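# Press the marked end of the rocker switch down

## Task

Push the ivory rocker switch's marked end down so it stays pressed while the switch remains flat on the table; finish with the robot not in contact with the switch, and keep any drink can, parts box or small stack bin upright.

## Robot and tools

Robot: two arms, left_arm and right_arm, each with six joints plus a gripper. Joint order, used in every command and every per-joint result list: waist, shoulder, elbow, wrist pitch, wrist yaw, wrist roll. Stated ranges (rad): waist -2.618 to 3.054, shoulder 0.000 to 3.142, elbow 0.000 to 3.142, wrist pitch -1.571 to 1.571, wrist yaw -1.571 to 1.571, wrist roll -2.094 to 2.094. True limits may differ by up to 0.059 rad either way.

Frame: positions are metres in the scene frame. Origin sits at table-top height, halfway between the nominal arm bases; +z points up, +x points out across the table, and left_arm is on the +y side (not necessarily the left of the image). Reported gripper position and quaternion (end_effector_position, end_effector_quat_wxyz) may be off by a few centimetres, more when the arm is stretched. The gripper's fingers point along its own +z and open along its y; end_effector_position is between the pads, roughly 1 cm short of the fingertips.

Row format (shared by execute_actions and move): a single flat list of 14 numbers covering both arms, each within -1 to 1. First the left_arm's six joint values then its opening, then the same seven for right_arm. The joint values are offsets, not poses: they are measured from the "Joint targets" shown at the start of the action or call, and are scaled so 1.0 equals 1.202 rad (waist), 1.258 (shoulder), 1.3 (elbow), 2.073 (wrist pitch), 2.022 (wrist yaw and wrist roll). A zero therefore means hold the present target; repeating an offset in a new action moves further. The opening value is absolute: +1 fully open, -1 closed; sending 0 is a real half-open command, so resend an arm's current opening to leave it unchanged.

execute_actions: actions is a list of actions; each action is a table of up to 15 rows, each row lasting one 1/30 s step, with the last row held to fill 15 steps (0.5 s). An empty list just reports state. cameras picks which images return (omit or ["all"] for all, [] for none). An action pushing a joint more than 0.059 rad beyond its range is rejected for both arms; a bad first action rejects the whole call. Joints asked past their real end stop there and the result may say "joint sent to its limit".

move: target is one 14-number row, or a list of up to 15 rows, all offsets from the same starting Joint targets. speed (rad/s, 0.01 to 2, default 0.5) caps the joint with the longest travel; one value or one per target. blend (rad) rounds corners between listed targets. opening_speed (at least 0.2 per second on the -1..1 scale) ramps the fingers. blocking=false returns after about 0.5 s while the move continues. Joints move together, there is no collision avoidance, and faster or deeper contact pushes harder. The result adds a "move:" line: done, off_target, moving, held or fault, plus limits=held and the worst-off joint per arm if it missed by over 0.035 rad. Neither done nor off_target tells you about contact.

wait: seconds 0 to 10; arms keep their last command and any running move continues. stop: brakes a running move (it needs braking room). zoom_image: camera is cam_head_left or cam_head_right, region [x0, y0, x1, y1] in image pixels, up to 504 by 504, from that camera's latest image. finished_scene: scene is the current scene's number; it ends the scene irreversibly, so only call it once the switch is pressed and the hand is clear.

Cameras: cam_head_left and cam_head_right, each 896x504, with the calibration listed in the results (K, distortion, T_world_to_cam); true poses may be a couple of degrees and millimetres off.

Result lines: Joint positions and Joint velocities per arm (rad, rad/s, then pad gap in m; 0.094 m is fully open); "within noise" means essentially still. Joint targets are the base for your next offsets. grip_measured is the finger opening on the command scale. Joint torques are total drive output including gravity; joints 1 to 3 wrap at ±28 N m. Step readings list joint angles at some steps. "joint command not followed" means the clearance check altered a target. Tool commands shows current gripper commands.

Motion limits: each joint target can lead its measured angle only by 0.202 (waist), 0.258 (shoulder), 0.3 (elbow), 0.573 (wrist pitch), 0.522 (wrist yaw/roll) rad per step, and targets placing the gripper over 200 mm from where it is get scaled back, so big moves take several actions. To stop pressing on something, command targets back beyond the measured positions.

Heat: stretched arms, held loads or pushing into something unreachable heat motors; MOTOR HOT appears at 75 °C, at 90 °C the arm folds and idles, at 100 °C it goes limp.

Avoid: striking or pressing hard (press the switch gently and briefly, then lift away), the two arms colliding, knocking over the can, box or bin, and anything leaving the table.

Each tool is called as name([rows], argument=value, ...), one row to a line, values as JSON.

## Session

execute_actions(actions=[])

Scene clock: 0.00 s.
left_arm: end_effector_position=(+0.4364, +0.2538, +0.1116) grip_measured=+1.000 end_effector_quat_wxyz=(+0.579, +0.028, +0.810, -0.084) | right_arm: end_effector_position=(+0.3944, -0.2769, +0.0830) grip_measured=+1.000 end_effector_quat_wxyz=(+0.563, +0.034, +0.826, +0.021)
Joint positions: left_arm=[0.065 1.514 0.411 0.774 0.215 -0.036 0.094] | right_arm=[-0.117 1.567 0.353 0.835 -0.132 0.026 0.094]
Joint velocities: within noise
Joint torques (N m): no reading
Heat: left arm: 24 °C; right arm: 28 °C.
Joint targets: left_arm=[0.065 1.504 0.421 0.785 0.216 -0.036] | right_arm=[-0.117 1.561 0.359 0.836 -0.133 0.026]
Tool commands: left_gripper/opening=+1.0 right_gripper/opening=+1.0

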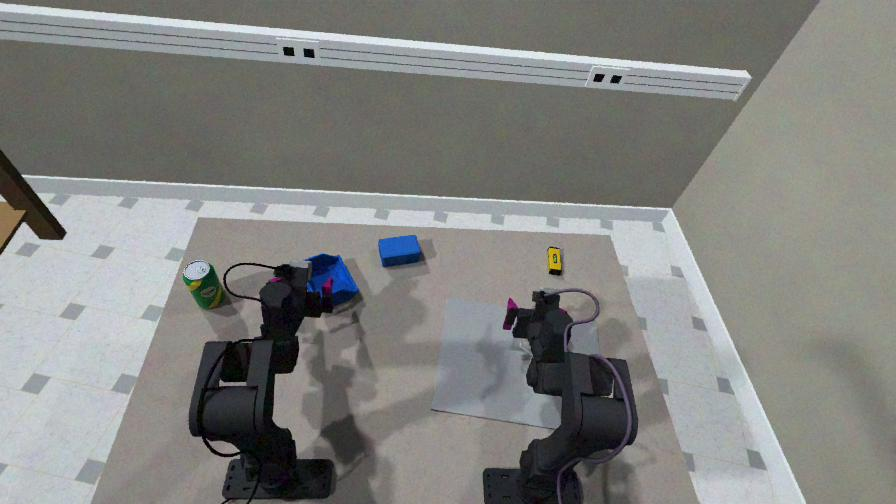

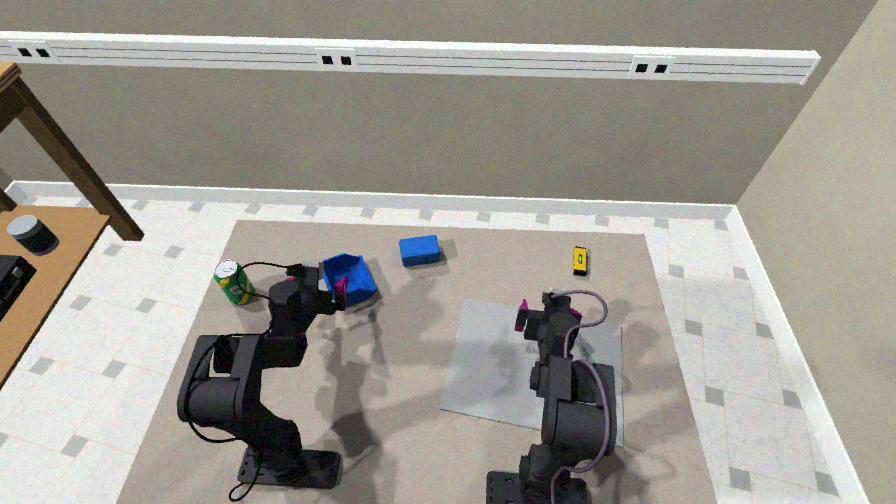

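move(target=[0,0,0,0,0,0,1,-0.568,-0.287,0.3008,-0.6445,0.0658,-0.0129,-1], speed=1.3, opening_speed=1.5)

zoom_image(camera="cam_head_left", region=[495, 315, 575, 395])

zoom_image(camera="cam_head_right", region=[505, 310, 585, 390])

Scene clock: 3.73 s.
left_arm: end_effector_position=(+0.4364, +0.2538, +0.1116) grip_measured=+1.000 end_effector_quat_wxyz=(+0.579, +0.028, +0.810, -0.084) | right_arm: end_effector_position=(+0.2159, -0.4682, +0.0923) grip_measured=-0.997 end_effector_quat_wxyz=(+0.263, +0.385, +0.878, -0.108)
Joint positions: left_arm=[0.065 1.514 0.411 0.774 0.215 -0.036 0.094] | right_arm=[-0.795 1.219 0.714 -0.489 -0.012 0.005 0]
Joint velocities: within noise
Joint torques (N m): left_arm=[0.02 -5.34 7.23 2.25 0.08 -0.05] | right_arm=[-0.4 -4.19 10.41 1.35 0.13 -0.07]
Heat: left arm: 25 °C; right arm: 29 °C.
Joint targets: left_arm=[0.065 1.504 0.421 0.785 0.216 -0.036] | right_arm=[-0.800 1.200 0.750 -0.501 0.000 0.000]
move: off_target (right_arm); right_arm: the elbow is farthest, 0.036 rad from its target

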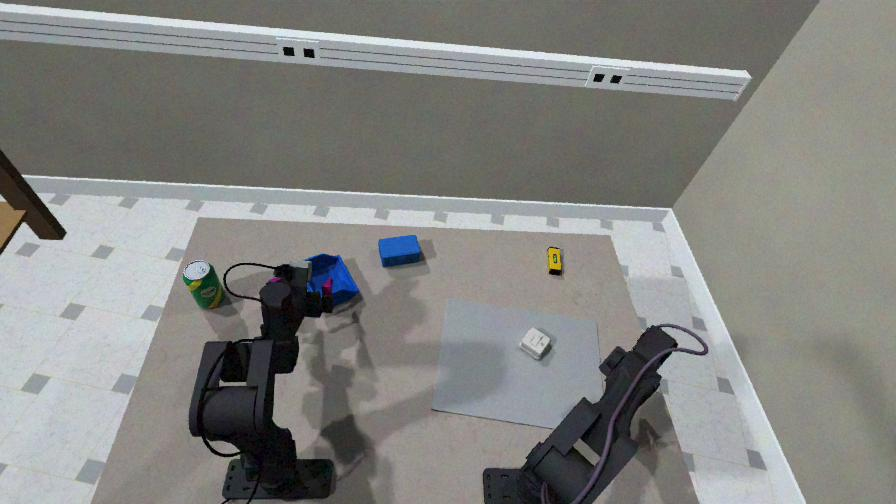

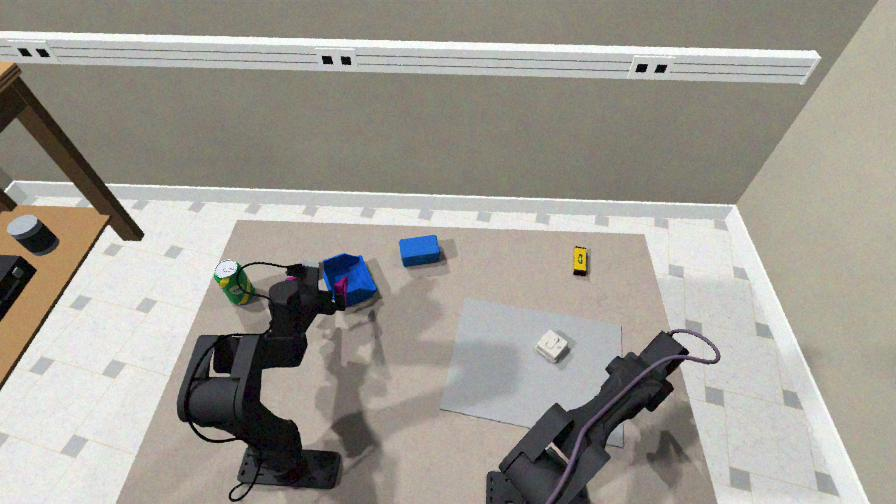

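Scaled by 6.300 from the camera's 896x504 image, which has a finer 1280x720 frame.

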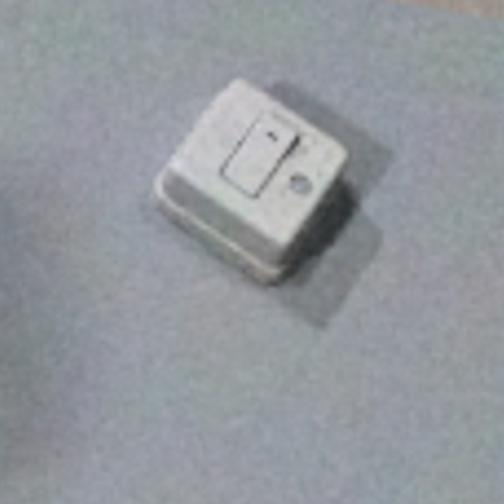

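Scaled by 6.300 from the camera's 896x504 image, which has a finer 1280x720 frame.

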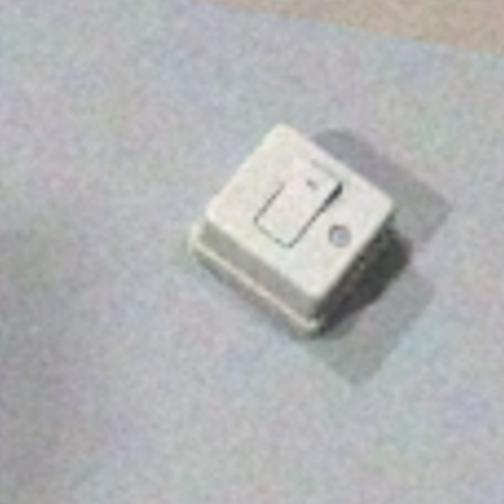

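move(target=[0,0,0,0,0,0,1,0.5418,0.7173,0.7011,-0.4164,0,0,-1], speed=0.9)

zoom_image(camera="cam_head_left", region=[495, 315, 575, 395])

zoom_image(camera="cam_head_right", region=[505, 310, 585, 390])

Scene clock: 9.87 s.
left_arm: end_effector_position=(+0.4364, +0.2538, +0.1116) grip_measured=+1.000 end_effector_quat_wxyz=(+0.579, +0.028, +0.810, -0.084) | right_arm: end_effector_position=(+0.3370, -0.3004, +0.0530) grip_measured=-0.997 end_effector_quat_wxyz=(-0.118, +0.089, +0.989, +0.013)
Joint positions: left_arm=[0.065 1.514 0.411 0.774 0.215 -0.036 0.094] | right_arm=[-0.144 2.084 1.627 -1.352 -0.006 0.004 0]
Joint velocities: within noise
Joint torques (N m): left_arm=[-0.08 -5.22 7.35 2.24 0.07 -0.03] | right_arm=[-0.39 -7.73 8.9 -0.25 0.06 -0.06]
Heat: left arm: 27 °C; right arm: 30 °C.
Joint targets: left_arm=[0.065 1.504 0.421 0.785 0.216 -0.036] | right_arm=[-0.148 2.102 1.662 -1.364 0.000 0.000]
move: done

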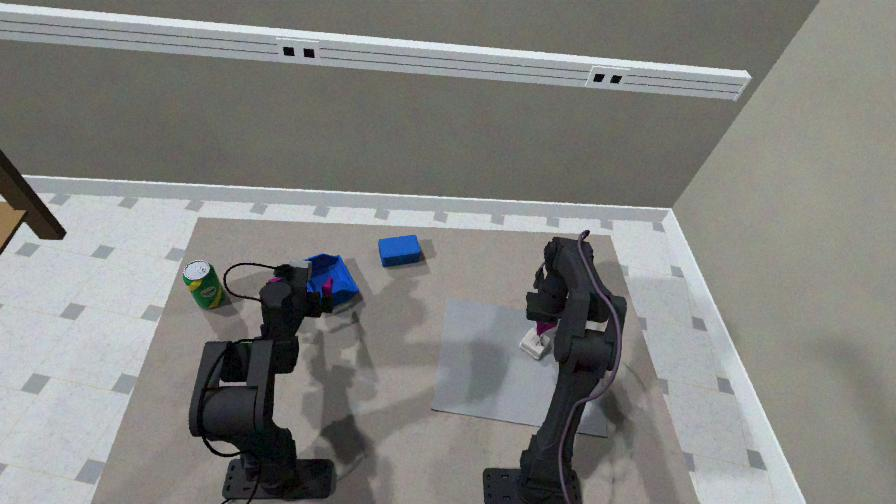

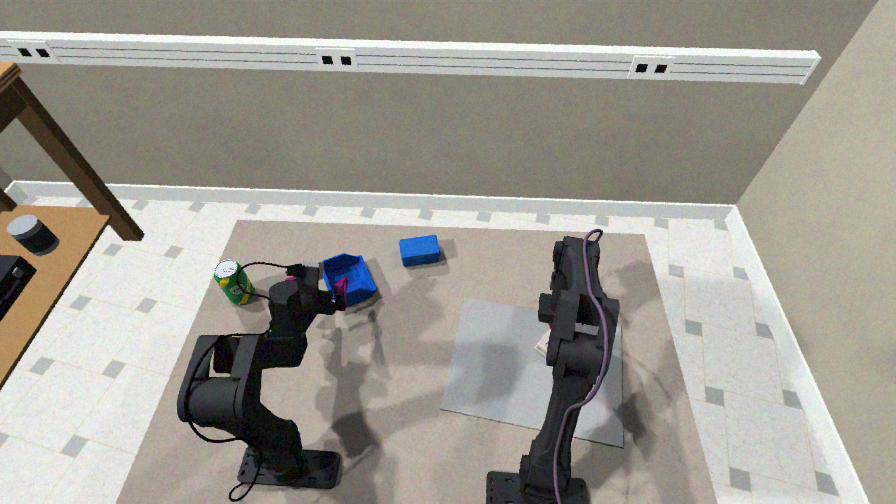

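Scaled by 6.300 from the camera's 896x504 image, which has a finer 1280x720 frame.

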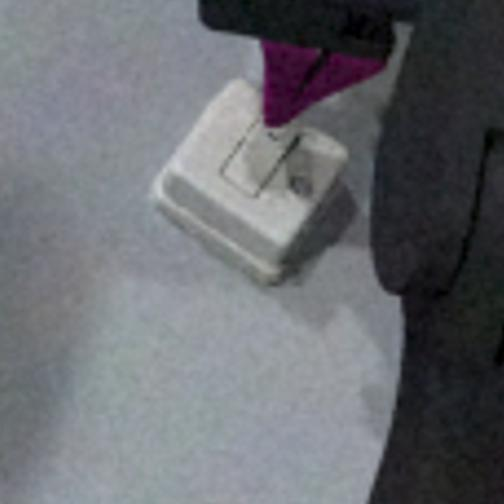

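Scaled by 6.300 from the camera's 896x504 image, which has a finer 1280x720 frame.

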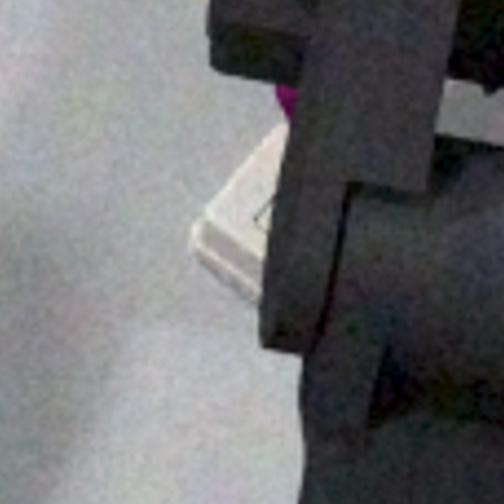

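move([
  [0,0,0,0,0,0,1,-0.0118,0.0067,0.0102,-0.0022,0,0,-1],
  [0,0,0,0,0,0,1,-0.0118,0.0324,-0.0699,0.0594,0,0,-1],
], speed=[0.1,0.12], cameras=["cam_head_left"])

zoom_image(camera="cam_head_left", region=[505, 315, 565, 375])

Scene clock: 18.40 s.
left_arm: end_effector_position=(+0.4364, +0.2538, +0.1116) grip_measured=+1.000 end_effector_quat_wxyz=(+0.579, +0.028, +0.810, -0.084) | right_arm: end_effector_position=(+0.3477, -0.3077, +0.0368) grip_measured=-0.997 end_effector_quat_wxyz=(-0.099, +0.096, +0.990, +0.012)
Joint positions: left_arm=[0.065 1.514 0.411 0.774 0.215 -0.036 0.094] | right_arm=[-0.159 2.106 1.604 -1.268 -0.005 0.004 0]
Joint velocities: within noise
Joint torques (N m): left_arm=[0.03 -5.26 7.3 2.22 0.07 -0.03] | right_arm=[-0.34 -6.58 3.25 0.22 0.05 -0.07]
Heat: left arm: 28 °C; right arm: 31 °C.
Joint targets: left_arm=[0.065 1.504 0.421 0.785 0.216 -0.036] | right_arm=[-0.163 2.143 1.571 -1.241 0.000 0.000]
move: off_target (right_arm); right_arm: the shoulder is farthest, 0.036 rad from its target
Images, in order (width x height): cam_head_left 896x504.

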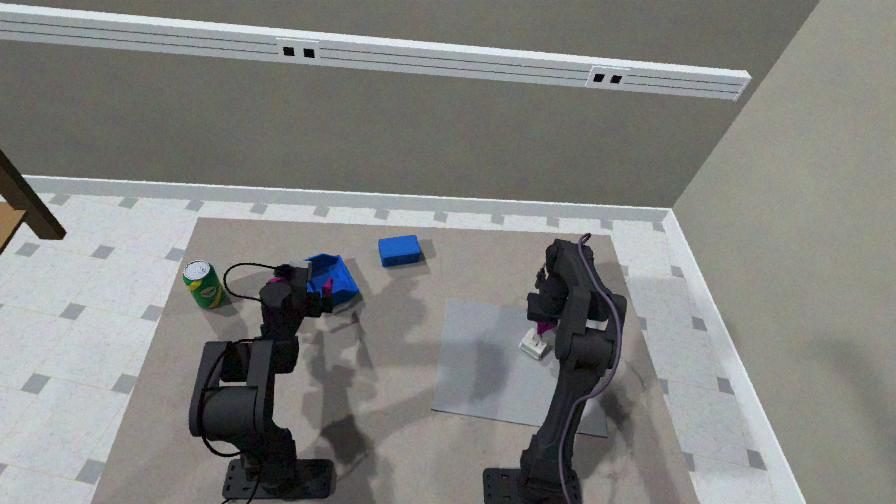

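Scaled by 8.400 from the camera's 896x504 image, which has a finer 1280x720 frame.

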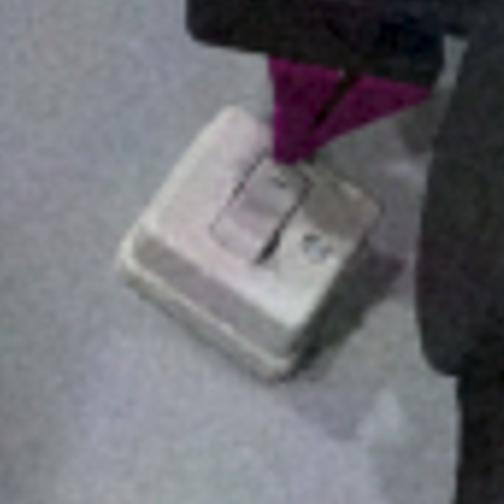

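move([
  [0,0,0,0,0,0,1,0,-0.0425,0.1092,-0.0767,0,0,-1],
  [0,0,0,0,0,0,1,-0.36,-0.0425,0.1092,-0.0767,0,0,-1],
], speed=[0.4,1.0], blend=0.05)

zoom_image(camera="cam_head_left", region=[505, 315, 565, 375])

zoom_image(camera="cam_head_right", region=[523, 317, 583, 377])

Scene clock: 21.67 s.
left_arm: end_effector_position=(+0.4364, +0.2538, +0.1116) grip_measured=+1.000 end_effector_quat_wxyz=(+0.579, +0.028, +0.810, -0.084) | right_arm: end_effector_position=(+0.2828, -0.4448, +0.0584) grip_measured=-0.997 end_effector_quat_wxyz=(-0.115, +0.308, +0.944, +0.037)
Joint positions: left_arm=[0.065 1.514 0.411 0.774 0.215 -0.036 0.094] | right_arm=[-0.598 2.106 1.683 -1.389 0 0.003 0]
Joint velocities: within noise
Joint torques (N m): left_arm=[-0.13 -5.38 7.32 2.22 0.06 -0.02] | right_arm=[0.14 -10.4 8.5 -0.24 -0.01 -0.05]
Heat: left arm: 29 °C; right arm: 31 °C.
Joint targets: left_arm=[0.065 1.504 0.421 0.785 0.216 -0.036] | right_arm=[-0.596 2.089 1.713 -1.400 0.000 0.000]
move: done

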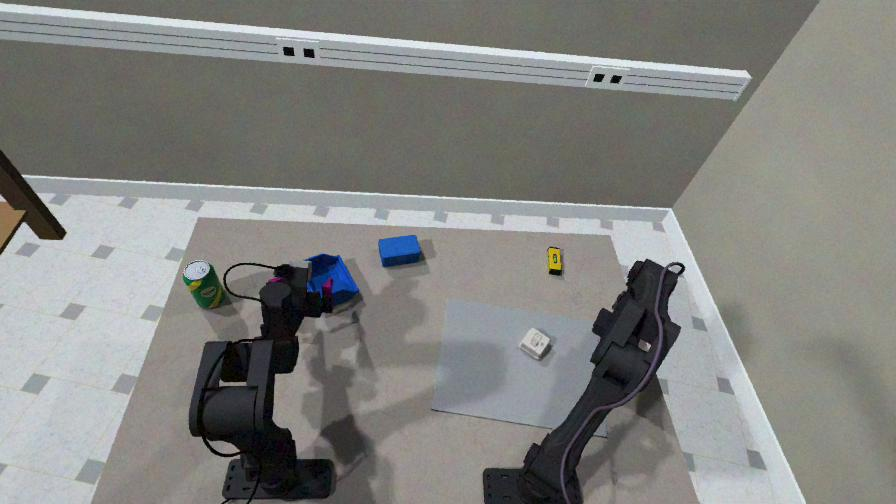

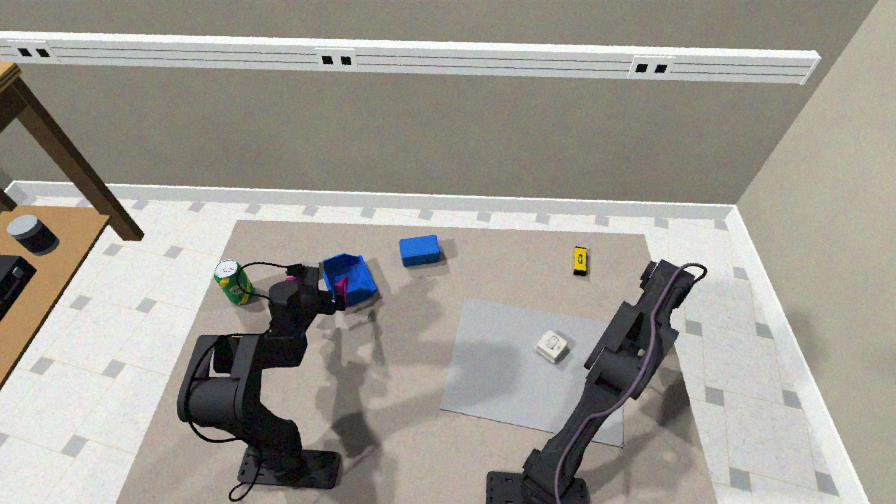

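Scaled by 8.400 from the camera's 896x504 image, which has a finer 1280x720 frame.

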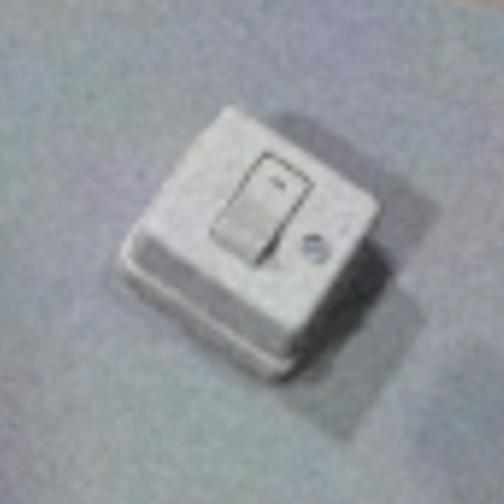

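Scaled by 8.400 from the camera's 896x504 image, which has a finer 1280x720 frame.

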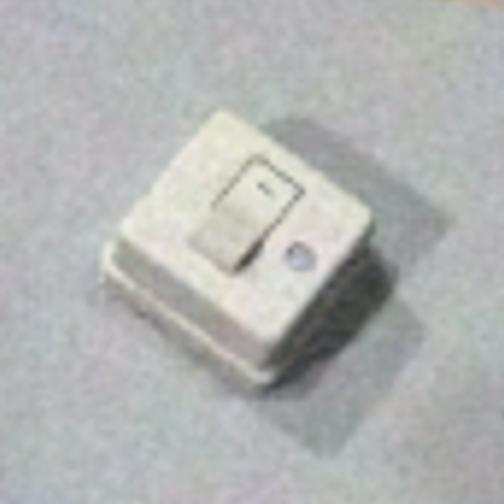

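finished_scene(scene=2, done=true)

The scene is finished: the task was done.


## Next scene

The same job, from a new start.

execute_actions(actions=[])

Scene clock: 0.00 s.
left_arm: end_effector_position=(+0.4252, +0.2846, +0.1121) grip_measured=+1.000 end_effector_quat_wxyz=(+0.604, -0.041, +0.796, +0.012) | right_arm: end_effector_position=(+0.4148, -0.2792, +0.1161) grip_measured=+1.000 end_effector_quat_wxyz=(+0.622, +0.064, +0.779, -0.053)
Joint positions: left_arm=[0.015 1.501 0.327 0.9 -0.072 -0.052 0.094] | right_arm=[-0.001 1.617 0.385 1.006 0.133 0.026 0.094]
Joint velocities: within noise
Joint torques (N m): no reading
Heat: left arm: 24 °C; right arm: 27 °C.
Joint targets: left_arm=[0.015 1.492 0.336 0.910 -0.072 -0.052] | right_arm=[-0.001 1.609 0.392 1.009 0.134 0.026]
Tool commands: left_gripper/opening=+1.0 right_gripper/opening=+1.0

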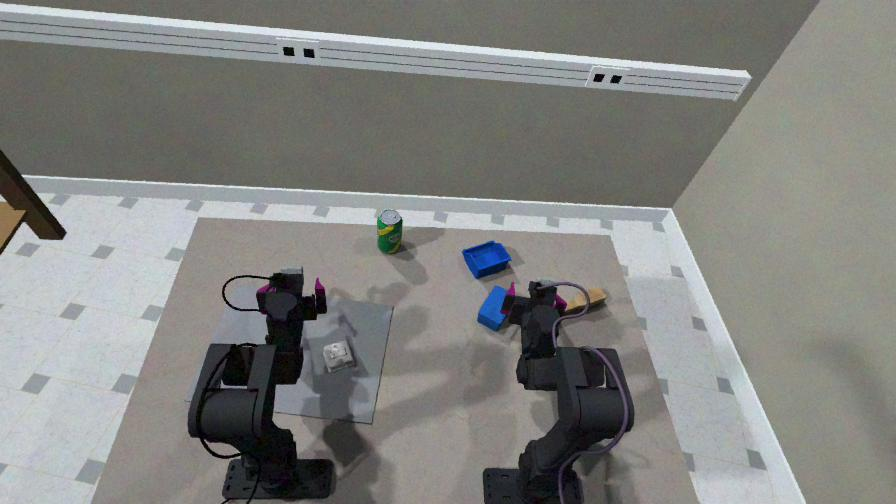

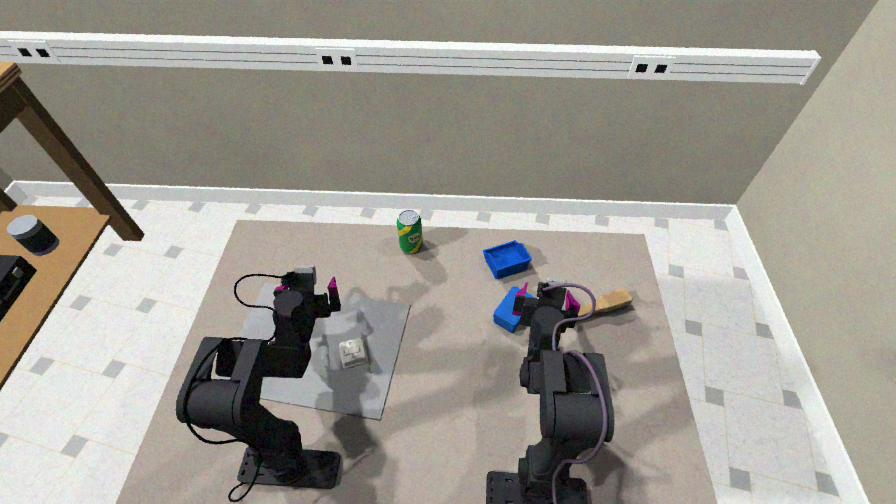

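Switch visible; zoom in.

zoom_image(camera="cam_head_left", region=[308, 325, 368, 385])

zoom_image(camera="cam_head_right", region=[323, 322, 383, 382])

Scaled by 8.400 from the camera's 896x504 image, which has a finer 1280x720 frame.

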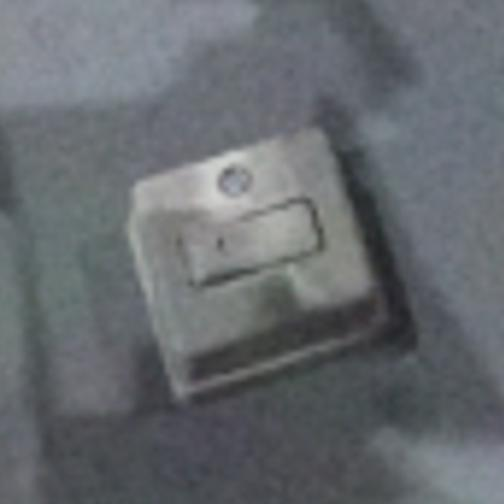

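Scaled by 8.400 from the camera's 896x504 image, which has a finer 1280x720 frame.

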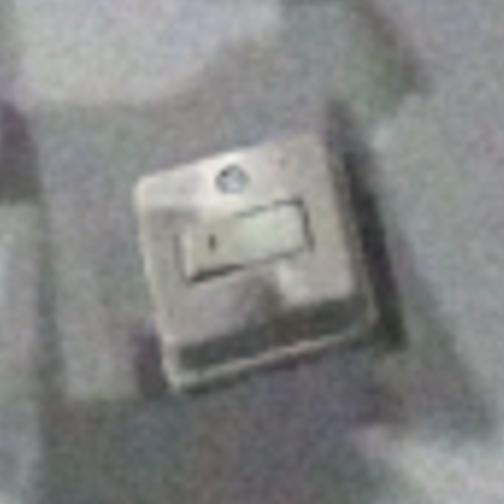

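move(target=[-0.2671,-0.2321,0.3185,-0.6802,0.0356,0.0257,-1,0,0,0,0,0,0,1], speed=1.3, opening_speed=1.5, cameras=[])

move(target=[0,0.5103,0.4232,-0.3668,0,0,-1,0,0,0,0,0,0,1], speed=0.7)

zoom_image(camera="cam_head_left", region=[308, 325, 368, 385])

zoom_image(camera="cam_head_right", region=[323, 322, 383, 382])

Scene clock: 8.63 s.
left_arm: end_effector_position=(+0.3286, +0.1781, +0.0930) grip_measured=-0.995 end_effector_quat_wxyz=(+0.280, +0.145, +0.948, -0.042) | right_arm: end_effector_position=(+0.4148, -0.2792, +0.1161) grip_measured=+1.000 end_effector_quat_wxyz=(+0.622, +0.064, +0.779, -0.053)
Joint positions: left_arm=[-0.301 1.223 0.722 -0.497 -0.01 -0.012 0] | right_arm=[-0.001 1.617 0.385 1.006 0.133 0.026 0.094]
Joint velocities: within noise
Joint torques (N m): left_arm=[-0.47 -5 10.25 1.5 0.12 0.09] | right_arm=[-0.01 -5.26 5.93 2.1 0.01 -0.03]
Heat: left arm: 25 °C; right arm: 29 °C.
Joint targets: left_arm=[-0.306 1.200 0.750 -0.500 0.000 0.000] | right_arm=[-0.001 1.609 0.392 1.009 0.134 0.026]
move: done
No camera images: "cameras" was empty.

Scene clock: 10.53 s.
left_arm: end_effector_position=(+0.2917, +0.1902, +0.0544) grip_measured=-0.995 end_effector_quat_wxyz=(-0.114, +0.152, +0.981, +0.024) | right_arm: end_effector_position=(+0.4148, -0.2792, +0.1161) grip_measured=+1.000 end_effector_quat_wxyz=(+0.622, +0.064, +0.779, -0.053)
Joint positions: left_arm=[-0.301 1.829 1.275 -1.251 -0.01 -0.012 0] | right_arm=[-0.001 1.617 0.385 1.006 0.133 0.026 0.094]
Joint velocities: within noise
Joint torques (N m): left_arm=[-0.57 -6.24 8.51 -0.03 0.13 0.11] | right_arm=[0.01 -5.26 5.93 2.1 0.02 -0.03]
Heat: left arm: 25 °C; right arm: 29 °C.
Joint targets: left_arm=[-0.306 1.842 1.300 -1.261 0.000 -0.001] | right_arm=[-0.001 1.609 0.392 1.009 0.134 0.026]
move: done

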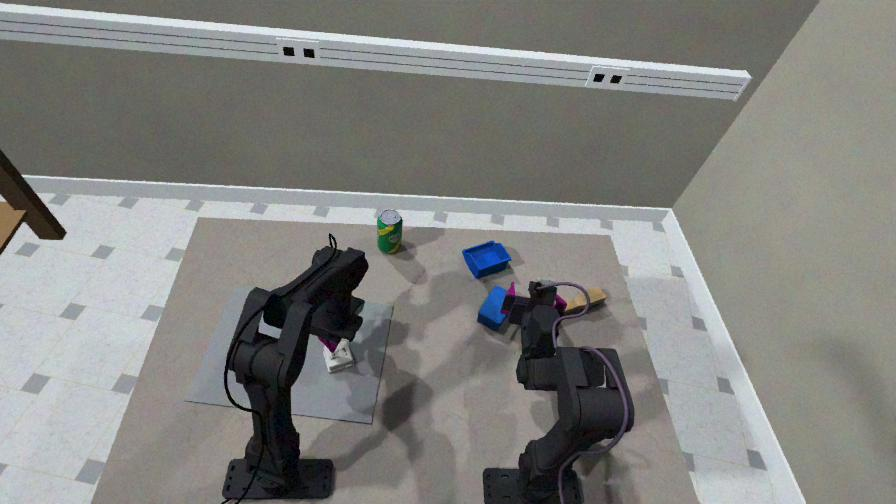

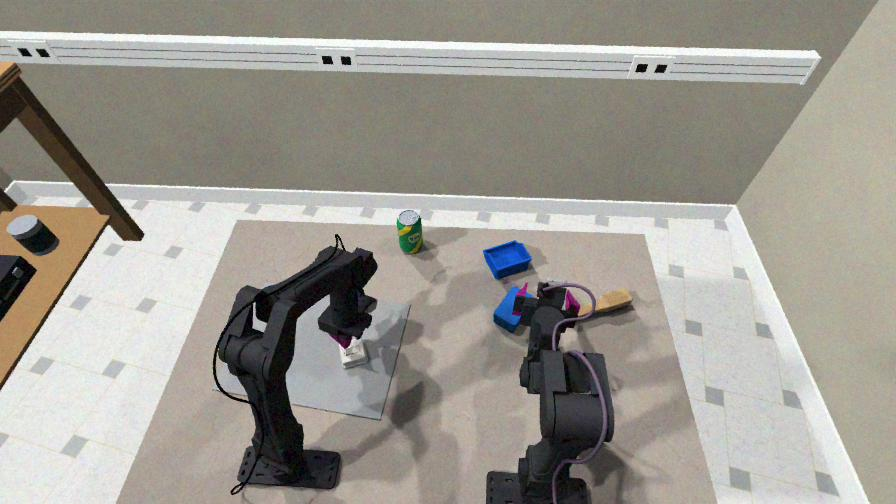

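Scaled by 8.400 from the camera's 896x504 image, which has a finer 1280x720 frame.

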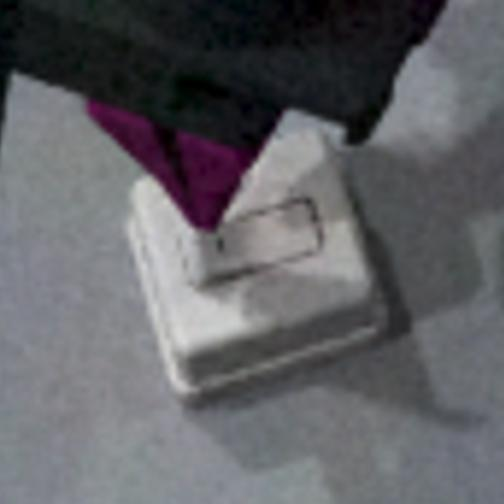

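Scaled by 8.400 from the camera's 896x504 image, which has a finer 1280x720 frame.

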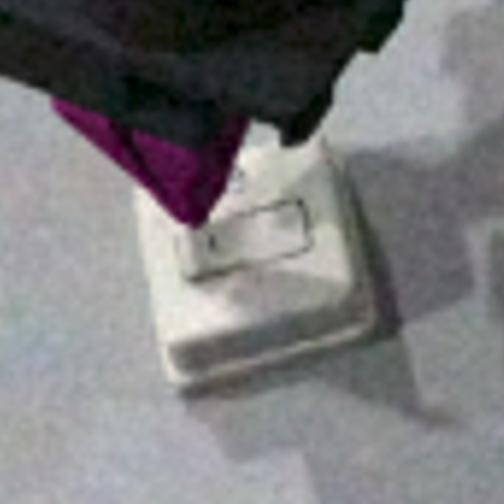

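move(target=[0,0.0333,-0.0765,0.0643,0,0,-1,0,0,0,0,0,0,1], speed=0.12, cameras=["cam_head_left", "cam_head_right"])

zoom_image(camera="cam_head_right", region=[323, 322, 383, 382])

move([
  [0,-0.0525,0.1092,-0.0767,0,0,-1,0,0,0,0,0,0,1],
  [0.338,-0.0525,0.1092,-0.0767,0,0,-1,0,0,0,0,0,0,1],
], speed=[0.4,1.0], blend=0.05)

zoom_image(camera="cam_head_left", region=[308, 325, 368, 385])

zoom_image(camera="cam_head_right", region=[323, 322, 383, 382])

Scene clock: 15.40 s.
left_arm: end_effector_position=(+0.2914, +0.1903, +0.0372) grip_measured=-0.995 end_effector_quat_wxyz=(-0.114, +0.152, +0.981, +0.024) | right_arm: end_effector_position=(+0.4148, -0.2792, +0.1161) grip_measured=+1.000 end_effector_quat_wxyz=(+0.622, +0.064, +0.779, -0.053)
Joint positions: left_arm=[-0.301 1.85 1.23 -1.185 -0.01 -0.012 0] | right_arm=[-0.001 1.617 0.385 1.006 0.133 0.026 0.094]
Joint velocities: within noise
Joint torques (N m): left_arm=[-0.44 -4.7 3.19 0.65 0.09 0.1] | right_arm=[-0.01 -5.26 5.91 2.1 0.01 -0.03]
Heat: left arm: 25 °C; right arm: 30 °C.
Joint targets: left_arm=[-0.306 1.884 1.200 -1.127 0.000 -0.001] | right_arm=[-0.001 1.609 0.392 1.009 0.134 0.026]
move: off_target (left_arm); left_arm: the wrist pitch is farthest, 0.057 rad from its target

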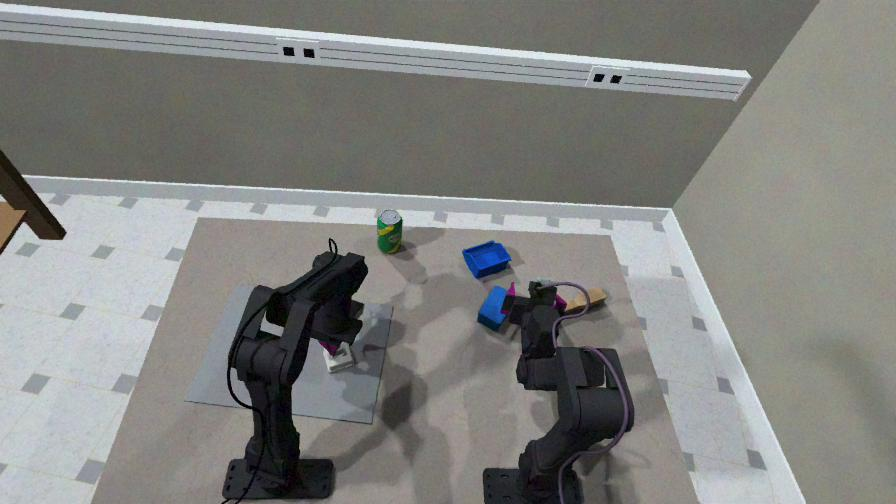

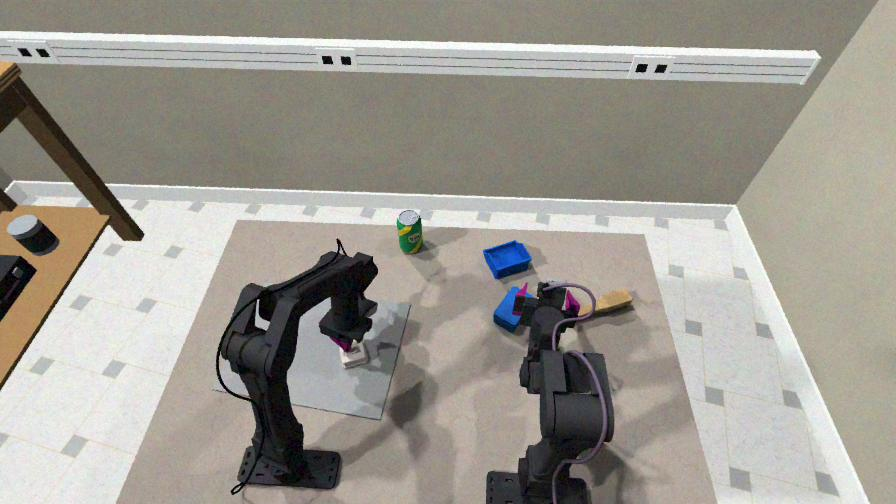

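Scaled by 8.400 from the camera's 896x504 image, which has a finer 1280x720 frame.

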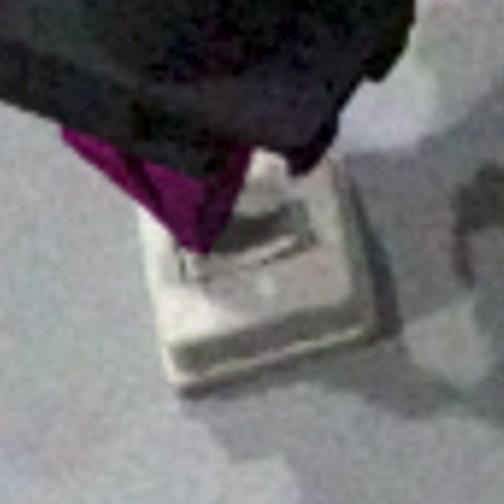

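Scene clock: 16.73 s.
left_arm: end_effector_position=(+0.3104, +0.2971, +0.0590) grip_measured=-0.995 end_effector_quat_wxyz=(-0.117, -0.048, +0.992, -0.003) | right_arm: end_effector_position=(+0.4148, -0.2792, +0.1161) grip_measured=+1.000 end_effector_quat_wxyz=(+0.622, +0.064, +0.779, -0.053)
Joint positions: left_arm=[0.104 1.85 1.322 -1.276 -0.003 -0.011 0] | right_arm=[-0.001 1.617 0.385 1.006 0.133 0.026 0.094]
Joint velocities: within noise
Joint torques (N m): left_arm=[-0.27 -10.24 8.09 -0.03 0.02 0.07] | right_arm=[-0.01 -5.26 5.93 2.1 0.02 -0.03]
Heat: left arm: 25 °C; right arm: 30 °C.
Joint targets: left_arm=[0.100 1.818 1.343 -1.286 0.000 -0.001] | right_arm=[-0.001 1.609 0.392 1.009 0.134 0.026]
move: done

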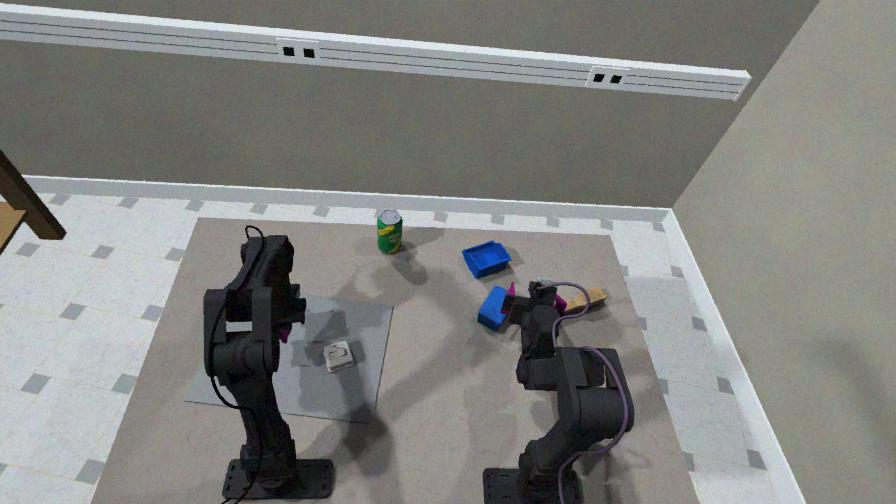

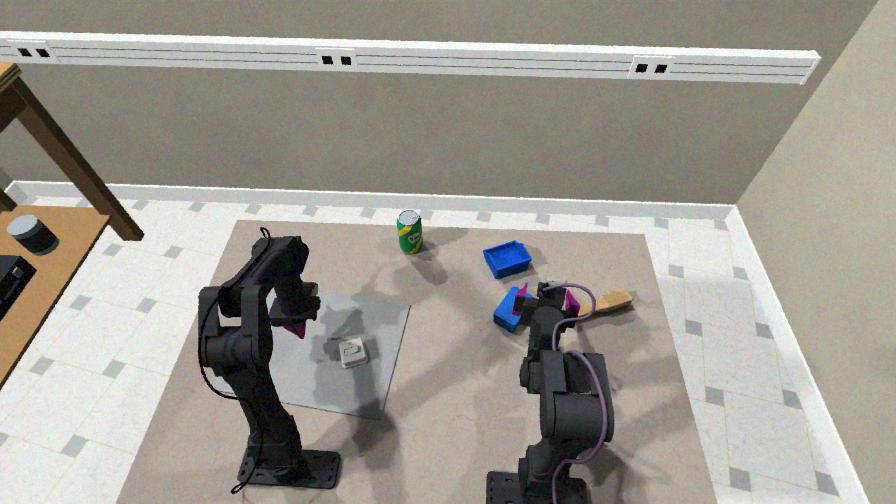

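Scaled by 8.400 from the camera's 896x504 image, which has a finer 1280x720 frame.

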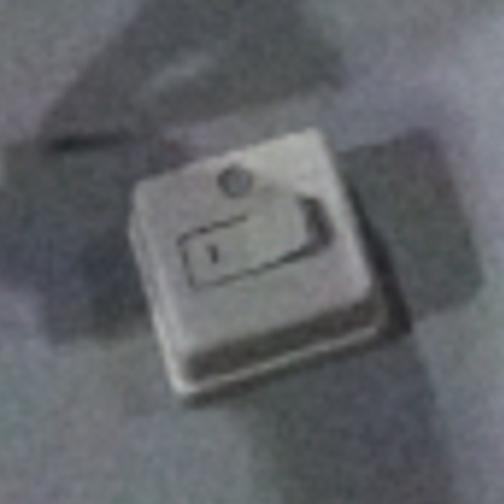

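Scaled by 8.400 from the camera's 896x504 image, which has a finer 1280x720 frame.

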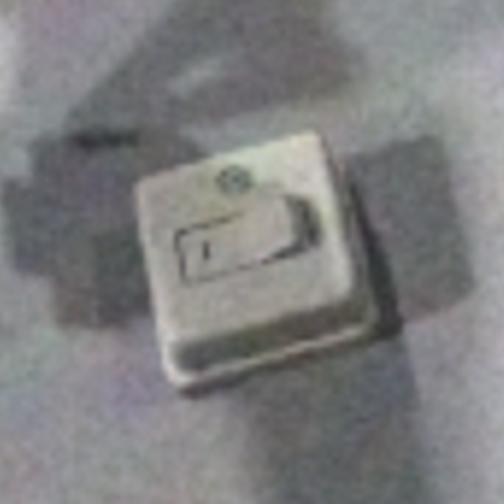

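Marked end is down, opposite end raised, switch flat, arm clear.

finished_scene(scene=3, done=true)

The scene is finished: the task was done.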